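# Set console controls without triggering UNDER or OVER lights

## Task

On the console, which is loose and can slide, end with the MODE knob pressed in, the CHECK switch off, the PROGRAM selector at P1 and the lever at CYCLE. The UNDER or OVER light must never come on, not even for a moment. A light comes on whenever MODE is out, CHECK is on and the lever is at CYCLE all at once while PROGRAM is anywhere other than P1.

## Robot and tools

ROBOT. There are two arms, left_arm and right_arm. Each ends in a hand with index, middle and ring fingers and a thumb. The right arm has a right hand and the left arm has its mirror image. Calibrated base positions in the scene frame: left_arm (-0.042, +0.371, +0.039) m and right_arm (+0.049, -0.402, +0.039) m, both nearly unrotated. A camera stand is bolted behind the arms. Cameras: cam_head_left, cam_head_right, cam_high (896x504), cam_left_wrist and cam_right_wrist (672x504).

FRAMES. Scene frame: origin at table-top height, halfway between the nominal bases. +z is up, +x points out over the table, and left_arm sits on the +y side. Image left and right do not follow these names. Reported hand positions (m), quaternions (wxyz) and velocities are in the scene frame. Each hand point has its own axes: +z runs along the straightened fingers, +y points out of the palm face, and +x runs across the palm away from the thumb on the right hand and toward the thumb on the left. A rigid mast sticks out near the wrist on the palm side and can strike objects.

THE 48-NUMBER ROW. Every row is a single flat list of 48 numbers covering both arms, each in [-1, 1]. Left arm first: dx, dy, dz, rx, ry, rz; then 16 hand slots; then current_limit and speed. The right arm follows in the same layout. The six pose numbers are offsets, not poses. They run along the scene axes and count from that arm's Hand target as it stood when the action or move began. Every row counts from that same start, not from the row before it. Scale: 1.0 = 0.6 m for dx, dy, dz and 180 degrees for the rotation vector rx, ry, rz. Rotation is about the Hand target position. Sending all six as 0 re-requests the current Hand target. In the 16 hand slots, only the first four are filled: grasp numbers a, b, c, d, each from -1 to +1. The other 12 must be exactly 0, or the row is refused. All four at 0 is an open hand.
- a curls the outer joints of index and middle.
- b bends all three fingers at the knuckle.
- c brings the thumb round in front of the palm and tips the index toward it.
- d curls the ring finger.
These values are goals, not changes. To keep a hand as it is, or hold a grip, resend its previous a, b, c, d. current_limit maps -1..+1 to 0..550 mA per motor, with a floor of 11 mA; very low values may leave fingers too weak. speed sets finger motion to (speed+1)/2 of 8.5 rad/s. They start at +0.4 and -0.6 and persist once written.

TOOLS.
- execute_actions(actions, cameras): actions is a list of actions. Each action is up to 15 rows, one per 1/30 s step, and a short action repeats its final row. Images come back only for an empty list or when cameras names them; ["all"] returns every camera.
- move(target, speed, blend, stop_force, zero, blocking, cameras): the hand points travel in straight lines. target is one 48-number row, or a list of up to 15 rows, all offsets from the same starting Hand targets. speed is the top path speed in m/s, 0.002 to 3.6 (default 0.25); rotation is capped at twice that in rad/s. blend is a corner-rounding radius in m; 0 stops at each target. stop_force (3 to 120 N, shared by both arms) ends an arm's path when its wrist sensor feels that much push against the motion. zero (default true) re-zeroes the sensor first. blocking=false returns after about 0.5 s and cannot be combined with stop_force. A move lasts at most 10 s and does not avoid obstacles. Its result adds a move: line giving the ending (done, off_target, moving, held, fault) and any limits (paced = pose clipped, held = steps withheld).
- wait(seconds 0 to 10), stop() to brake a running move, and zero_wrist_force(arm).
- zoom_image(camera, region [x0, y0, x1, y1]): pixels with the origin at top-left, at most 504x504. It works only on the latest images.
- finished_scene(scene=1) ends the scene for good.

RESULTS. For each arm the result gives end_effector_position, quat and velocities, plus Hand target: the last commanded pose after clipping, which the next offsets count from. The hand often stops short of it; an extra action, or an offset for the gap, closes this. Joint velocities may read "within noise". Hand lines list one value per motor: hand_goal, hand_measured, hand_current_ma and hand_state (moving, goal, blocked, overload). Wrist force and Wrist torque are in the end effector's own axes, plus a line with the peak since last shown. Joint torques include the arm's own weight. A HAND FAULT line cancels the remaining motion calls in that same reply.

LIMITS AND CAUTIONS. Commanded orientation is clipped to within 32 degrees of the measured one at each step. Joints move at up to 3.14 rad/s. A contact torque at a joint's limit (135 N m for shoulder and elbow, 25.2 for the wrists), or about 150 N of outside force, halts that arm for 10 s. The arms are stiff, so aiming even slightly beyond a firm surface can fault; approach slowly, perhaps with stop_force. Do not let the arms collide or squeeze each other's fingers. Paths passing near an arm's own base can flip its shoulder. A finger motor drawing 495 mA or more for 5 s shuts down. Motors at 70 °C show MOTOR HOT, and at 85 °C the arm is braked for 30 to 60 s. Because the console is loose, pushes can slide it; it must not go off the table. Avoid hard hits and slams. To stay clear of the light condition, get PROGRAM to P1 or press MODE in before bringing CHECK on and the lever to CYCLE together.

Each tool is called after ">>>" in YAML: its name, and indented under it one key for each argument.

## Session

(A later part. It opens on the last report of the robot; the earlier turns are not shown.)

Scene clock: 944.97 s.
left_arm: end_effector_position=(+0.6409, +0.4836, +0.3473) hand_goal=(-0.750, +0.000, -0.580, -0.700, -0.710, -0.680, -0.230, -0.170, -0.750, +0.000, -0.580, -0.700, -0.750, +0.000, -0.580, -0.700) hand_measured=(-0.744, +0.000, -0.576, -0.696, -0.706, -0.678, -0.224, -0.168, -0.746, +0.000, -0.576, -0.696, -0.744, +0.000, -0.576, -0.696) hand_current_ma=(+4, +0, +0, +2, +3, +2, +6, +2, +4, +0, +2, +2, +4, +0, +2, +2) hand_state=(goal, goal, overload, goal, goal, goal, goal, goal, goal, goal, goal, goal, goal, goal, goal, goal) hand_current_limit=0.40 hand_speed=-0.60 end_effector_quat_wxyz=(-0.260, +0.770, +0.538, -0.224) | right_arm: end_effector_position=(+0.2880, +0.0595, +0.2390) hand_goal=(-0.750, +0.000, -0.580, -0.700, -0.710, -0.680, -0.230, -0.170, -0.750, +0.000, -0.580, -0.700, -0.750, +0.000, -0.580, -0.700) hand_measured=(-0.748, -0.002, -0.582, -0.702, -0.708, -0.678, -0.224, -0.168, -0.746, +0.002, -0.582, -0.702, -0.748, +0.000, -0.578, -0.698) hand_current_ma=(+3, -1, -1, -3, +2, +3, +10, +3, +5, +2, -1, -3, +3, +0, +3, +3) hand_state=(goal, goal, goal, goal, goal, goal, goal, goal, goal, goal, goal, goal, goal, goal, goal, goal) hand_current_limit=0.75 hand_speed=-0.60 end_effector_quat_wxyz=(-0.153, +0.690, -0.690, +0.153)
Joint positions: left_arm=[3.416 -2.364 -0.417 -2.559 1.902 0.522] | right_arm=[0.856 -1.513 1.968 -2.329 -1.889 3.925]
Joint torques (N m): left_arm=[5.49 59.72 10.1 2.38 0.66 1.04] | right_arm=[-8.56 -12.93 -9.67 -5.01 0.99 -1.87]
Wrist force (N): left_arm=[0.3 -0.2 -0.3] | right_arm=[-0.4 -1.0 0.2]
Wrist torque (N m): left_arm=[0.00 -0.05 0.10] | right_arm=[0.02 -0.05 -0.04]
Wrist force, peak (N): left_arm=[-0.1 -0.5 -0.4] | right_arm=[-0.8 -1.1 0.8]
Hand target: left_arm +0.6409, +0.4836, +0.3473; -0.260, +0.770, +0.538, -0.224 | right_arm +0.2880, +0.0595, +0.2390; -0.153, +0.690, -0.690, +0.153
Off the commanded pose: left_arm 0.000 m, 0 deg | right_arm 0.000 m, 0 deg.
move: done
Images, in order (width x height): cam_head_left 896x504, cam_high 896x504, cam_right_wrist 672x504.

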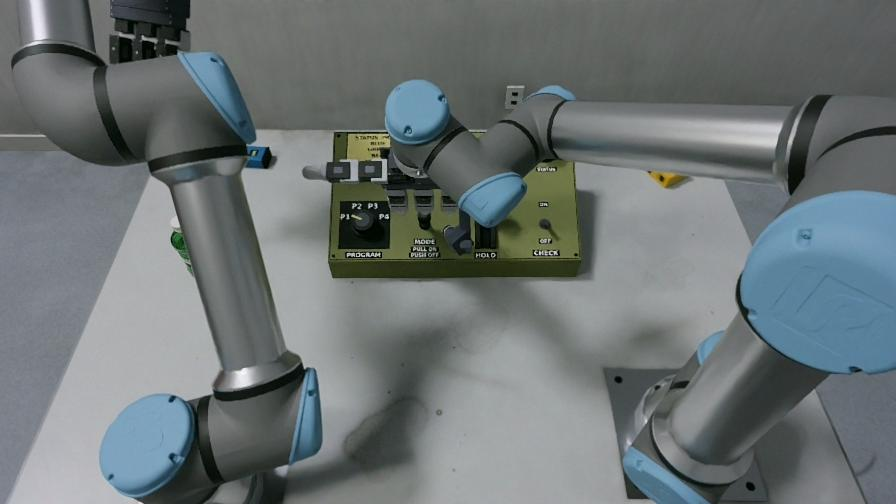

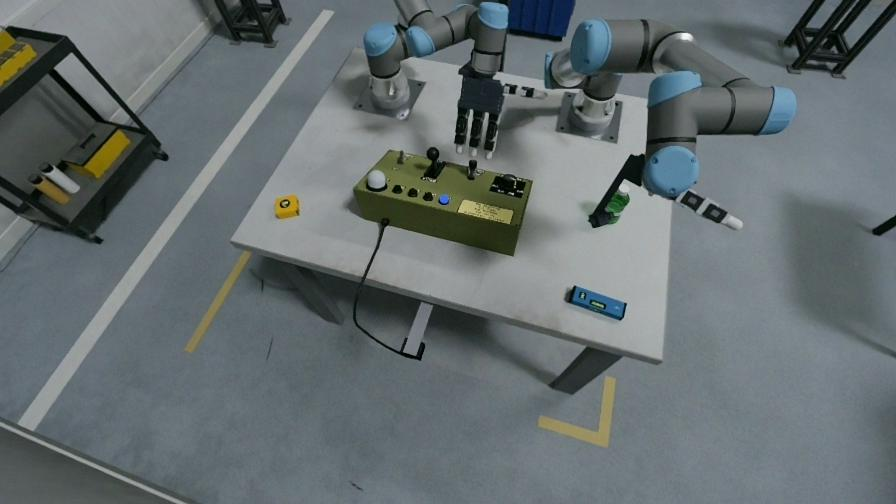

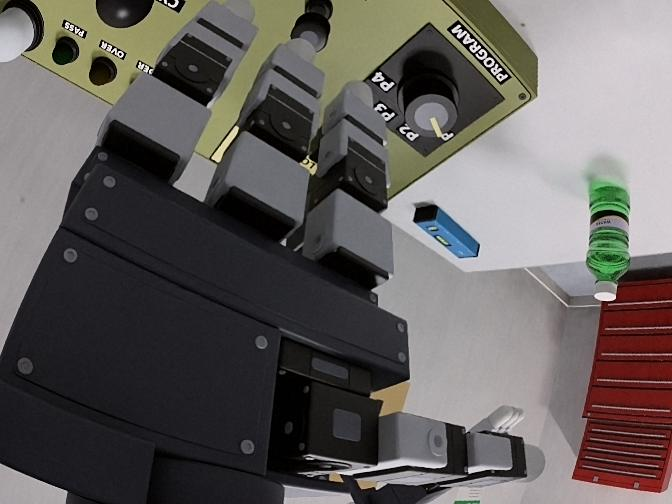

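>>> move:
  target: [0,0,0,0,0,0, 0,0,0,0,0,0,0,0,0,0,0,0,0,0,0,0, 0.4,-0.6, 0.0315,0,-0.0683,0,0,0, 0,0,0,0,0,0,0,0,0,0,0,0,0,0,0,0, 0.75,-0.6]
  speed: 0.02
  stop_force: 14
  cameras: ["cam_head_left","cam_high","cam_right_wrist"]

>>> zoom_image:
  camera: "cam_high"
  region: [420, 110, 520, 210]

>>> zoom_image:
  camera: "cam_right_wrist"
  region: [180, 0, 480, 200]

Scene clock: 962.47 s.
left_arm: end_effector_position=(+0.6409, +0.4836, +0.3473) hand_goal=(-0.750, +0.000, -0.580, -0.700, -0.710, -0.680, -0.230, -0.170, -0.750, +0.000, -0.580, -0.700, -0.750, +0.000, -0.580, -0.700) hand_measured=(-0.744, +0.000, -0.576, -0.696, -0.706, -0.678, -0.224, -0.168, -0.746, +0.000, -0.576, -0.696, -0.744, +0.000, -0.576, -0.696) hand_current_ma=(+4, +0, +0, +2, +3, +2, +6, +2, +4, +0, +2, +2, +4, +0, +2, +2) hand_state=(goal, goal, overload, goal, goal, goal, goal, goal, goal, goal, goal, goal, goal, goal, goal, goal) hand_current_limit=0.40 hand_speed=-0.60 end_effector_quat_wxyz=(-0.260, +0.770, +0.538, -0.224) | right_arm: end_effector_position=(+0.3015, +0.0595, +0.2096) hand_goal=(-0.750, +0.000, -0.580, -0.700, -0.710, -0.680, -0.230, -0.170, -0.750, +0.000, -0.580, -0.700, -0.750, +0.000, -0.580, -0.700) hand_measured=(-0.748, -0.002, -0.582, -0.702, -0.708, -0.678, -0.224, -0.168, -0.744, +0.004, -0.580, -0.700, -0.748, +0.000, -0.578, -0.698) hand_current_ma=(+3, -1, -1, -3, +2, +3, +10, +3, +8, +3, +0, +0, +3, +0, +3, +3) hand_state=(goal, goal, goal, goal, goal, goal, goal, goal, goal, goal, goal, goal, goal, goal, goal, goal) hand_current_limit=0.75 hand_speed=-0.60 end_effector_quat_wxyz=(-0.153, +0.690, -0.690, +0.153)
Joint positions: left_arm=[3.416 -2.364 -0.417 -2.559 1.902 0.522] | right_arm=[0.835 -1.462 1.998 -2.417 -1.883 3.904]
Joint torques (N m): left_arm=[4.88 59.71 10.18 2.55 0.69 0.84] | right_arm=[9.69 -33.64 -27.01 0.05 -2.06 1.99]
Wrist force (N): left_arm=[0.1 -0.3 -0.3] | right_arm=[-0.3 -1.9 -13.0]
Wrist torque (N m): left_arm=[-0.02 -0.03 0.09] | right_arm=[0.99 0.29 -0.07]
Wrist force, peak (N): left_arm=[0.0 -0.6 -0.2] | right_arm=[-0.2 -2.0 -26.7]
Hand target: left_arm +0.6409, +0.4836, +0.3473; -0.260, +0.770, +0.538, -0.224 | right_arm +0.3015, +0.0595, +0.2096; -0.153, +0.690, -0.690, +0.153 (not the last commanded pose)
Off the commanded pose: left_arm 0.000 m, 0 deg | right_arm 0.013 m, 0 deg.
move: contact (right_arm)
Images, in order (width x height): cam_head_left 896x504, cam_high 896x504, cam_right_wrist 672x504.

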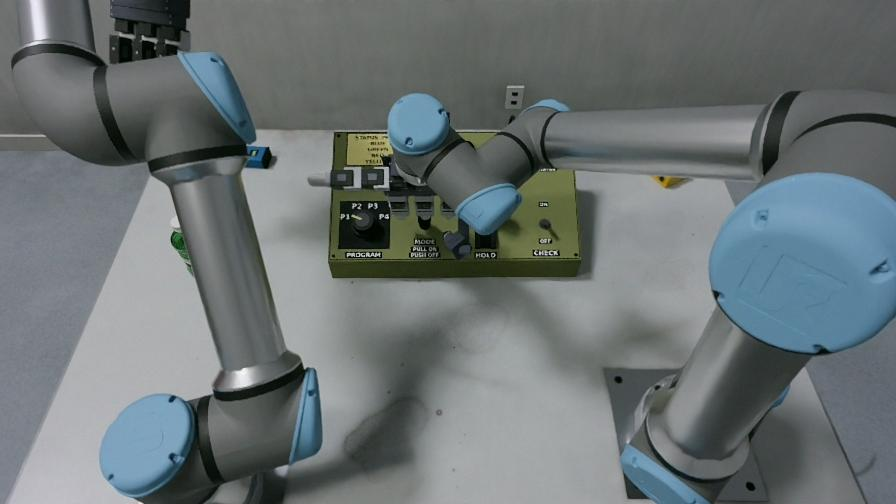

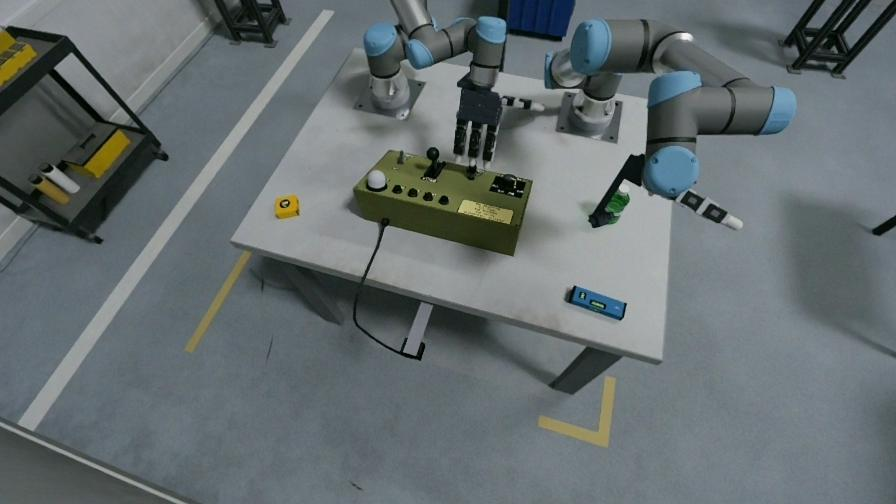

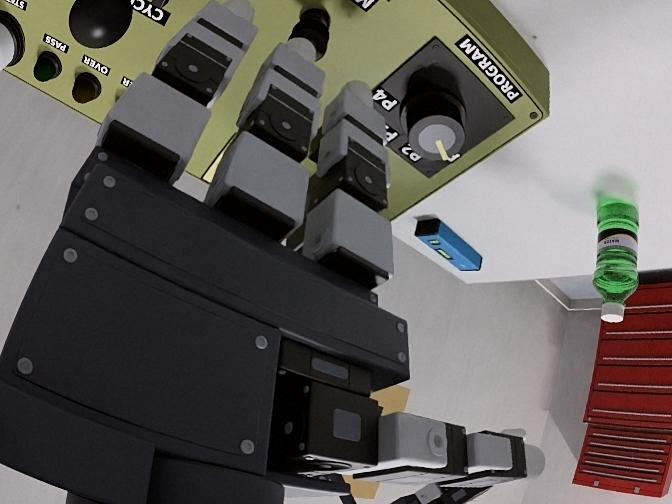

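Scaled by 5.040.

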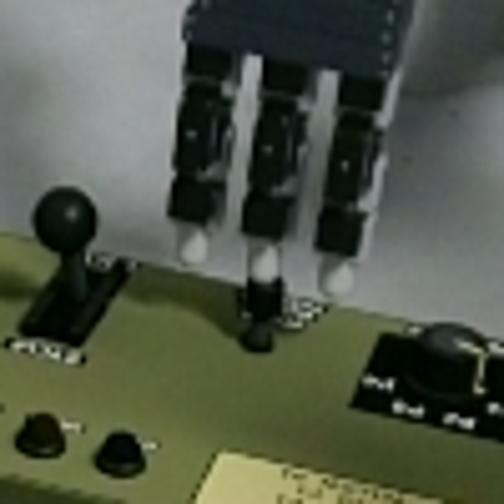

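Scaled by 1.680 from the camera's 672x504 image, which has a finer 960x720 frame.

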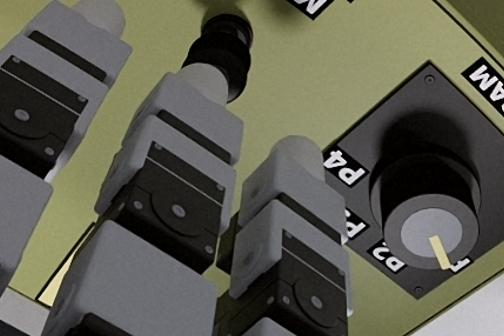

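>>> move:
  target:
    - [0,0,0,0,0,0, 0,0,0,0,0,0,0,0,0,0,0,0,0,0,0,0, 0.4,-0.6, -0.042,0,0.091,0,0,0, 0,0,0,0,0,0,0,0,0,0,0,0,0,0,0,0, 0.75,-0.6]
    - [0,0,0,0,0,0, 0,0,0,0,0,0,0,0,0,0,0,0,0,0,0,0, 0.4,-0.6, -0.1,-0.1,0.25,0,0,0, 0,0,0,0,0,0,0,0,0,0,0,0,0,0,0,0, 0.75,-0.6]
    - [0,0,0,0,0,0, 0,0,0,0,0,0,0,0,0,0,0,0,0,0,0,0, 0.4,-0.6, -0.15,-0.4,0.25,0,0,0, 0,0,0,0,0,0,0,0,0,0,0,0,0,0,0,0, 0.75,-0.6]
  speed: [0.08,0.2,0.25]
  blend: [0.02,0.04,0]
  cameras: ["cam_head_left","cam_head_right","cam_high","cam_right_wrist"]

>>> zoom_image:
  camera: "cam_high"
  region: [380, 120, 540, 240]

>>> zoom_image:
  camera: "cam_head_left"
  region: [325, 120, 605, 290]

Scene clock: 977.17 s.
left_arm: end_effector_position=(+0.6409, +0.4836, +0.3473) hand_goal=(-0.750, +0.000, -0.580, -0.700, -0.710, -0.680, -0.230, -0.170, -0.750, +0.000, -0.580, -0.700, -0.750, +0.000, -0.580, -0.700) hand_measured=(-0.744, +0.000, -0.576, -0.696, -0.706, -0.678, -0.224, -0.168, -0.746, +0.000, -0.576, -0.696, -0.744, +0.000, -0.576, -0.696) hand_current_ma=(+4, +0, +0, +2, +3, +2, +6, +2, +4, +0, +2, +2, +4, +0, +2, +2) hand_state=(goal, goal, overload, goal, goal, goal, goal, goal, goal, goal, goal, goal, goal, goal, goal, goal) hand_current_limit=0.40 hand_speed=-0.60 end_effector_quat_wxyz=(-0.260, +0.770, +0.538, -0.224) | right_arm: end_effector_position=(+0.2115, -0.1804, +0.3596) hand_goal=(-0.750, +0.000, -0.580, -0.700, -0.710, -0.680, -0.230, -0.170, -0.750, +0.000, -0.580, -0.700, -0.750, +0.000, -0.580, -0.700) hand_measured=(-0.748, -0.002, -0.582, -0.702, -0.708, -0.678, -0.224, -0.168, -0.744, +0.002, -0.580, -0.700, -0.748, +0.000, -0.578, -0.698) hand_current_ma=(+4, -1, -1, -3, +2, +3, +10, +3, +7, +2, +0, +0, +4, +0, +3, +3) hand_state=(goal, goal, goal, goal, goal, goal, goal, goal, goal, goal, goal, goal, goal, goal, goal, goal) hand_current_limit=0.75 hand_speed=-0.60 end_effector_quat_wxyz=(-0.153, +0.690, -0.690, +0.153)
Joint positions: left_arm=[3.416 -2.364 -0.417 -2.559 1.902 0.522] | right_arm=[0.396 -2.279 2.177 -1.878 -1.726 3.482]
Joint torques (N m): left_arm=[4.51 59.43 10.01 2.43 0.46 1.03] | right_arm=[-9.17 -5.69 -12.48 -1.49 1.04 -2.02]
Wrist force (N): left_arm=[0.2 -0.3 0.0] | right_arm=[0.0 -0.9 0.9]
Wrist torque (N m): left_arm=[-0.03 -0.04 0.10] | right_arm=[-0.03 -0.12 -0.02]
Wrist force, peak (N): left_arm=[0.4 -0.4 -0.4] | right_arm=[0.0 -1.7 -13.2]
Hand target: left_arm +0.6409, +0.4836, +0.3473; -0.260, +0.770, +0.538, -0.224 | right_arm +0.2115, -0.1805, +0.3596; -0.153, +0.690, -0.690, +0.153
Off the commanded pose: left_arm 0.000 m, 0 deg | right_arm 0.000 m, 0 deg.
move: done
Images, in order (width x height): cam_head_left 896x504, cam_head_right 896x504, cam_high 896x504, cam_right_wrist 672x504.

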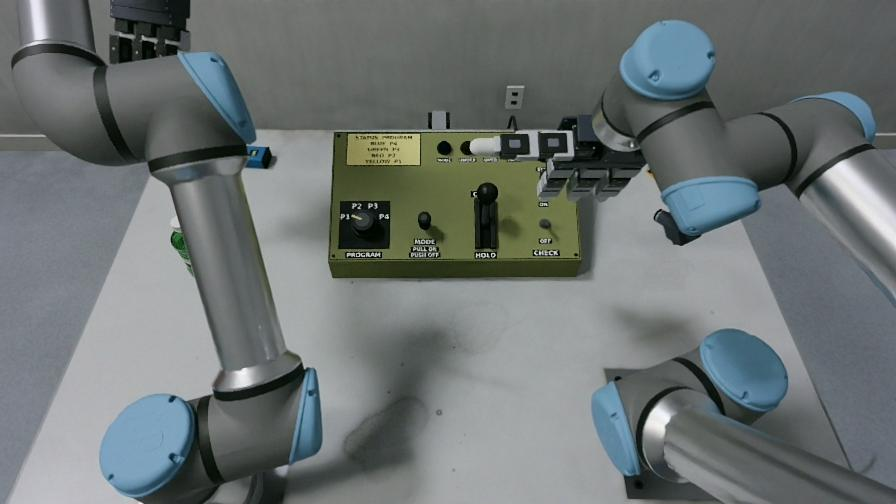

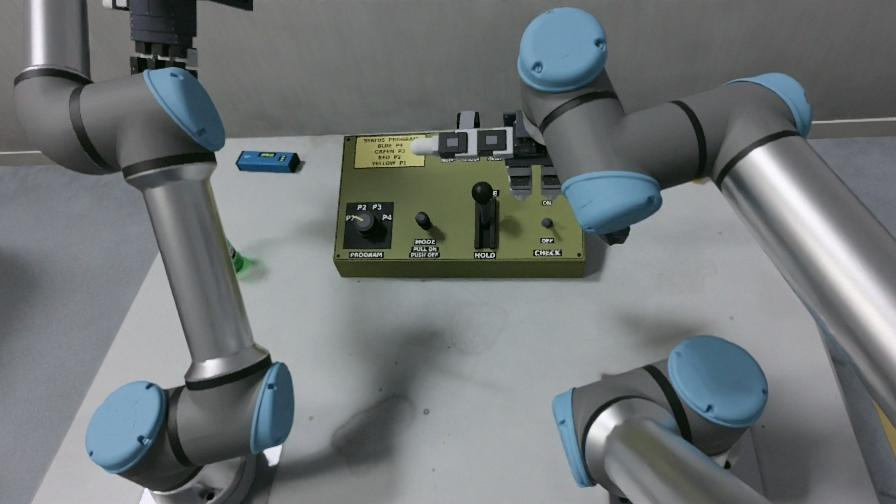

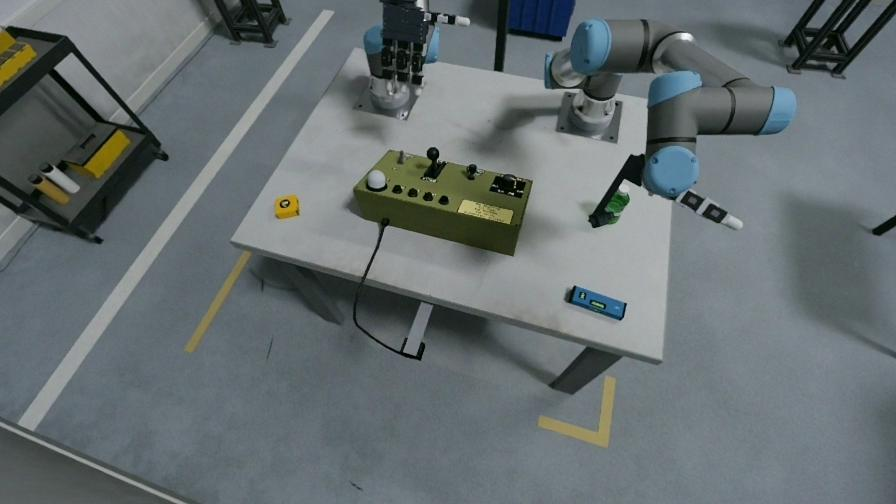

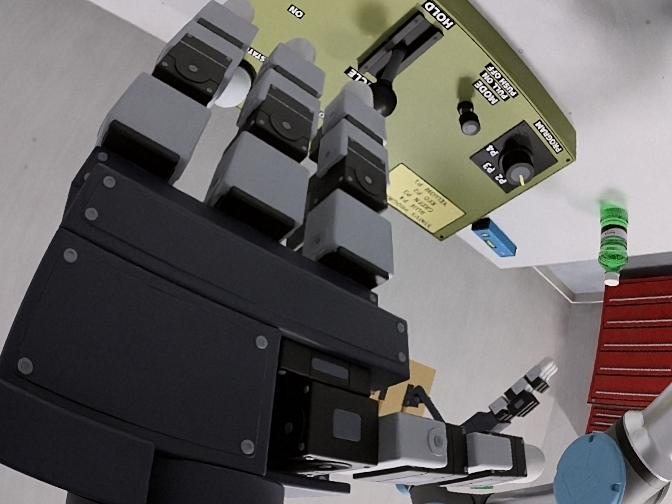

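Scaled by 3.150.

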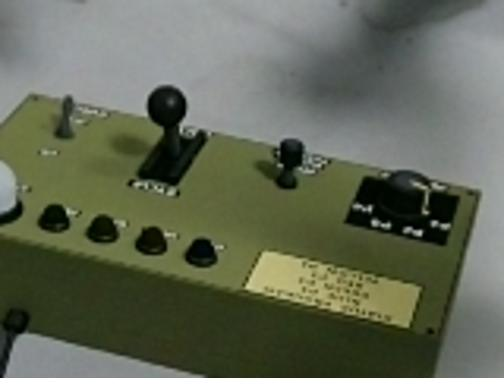

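Scaled by 1.800.

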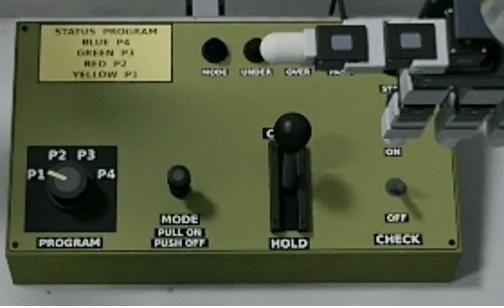

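>>> finished_scene:

The scene is finished: the task was done.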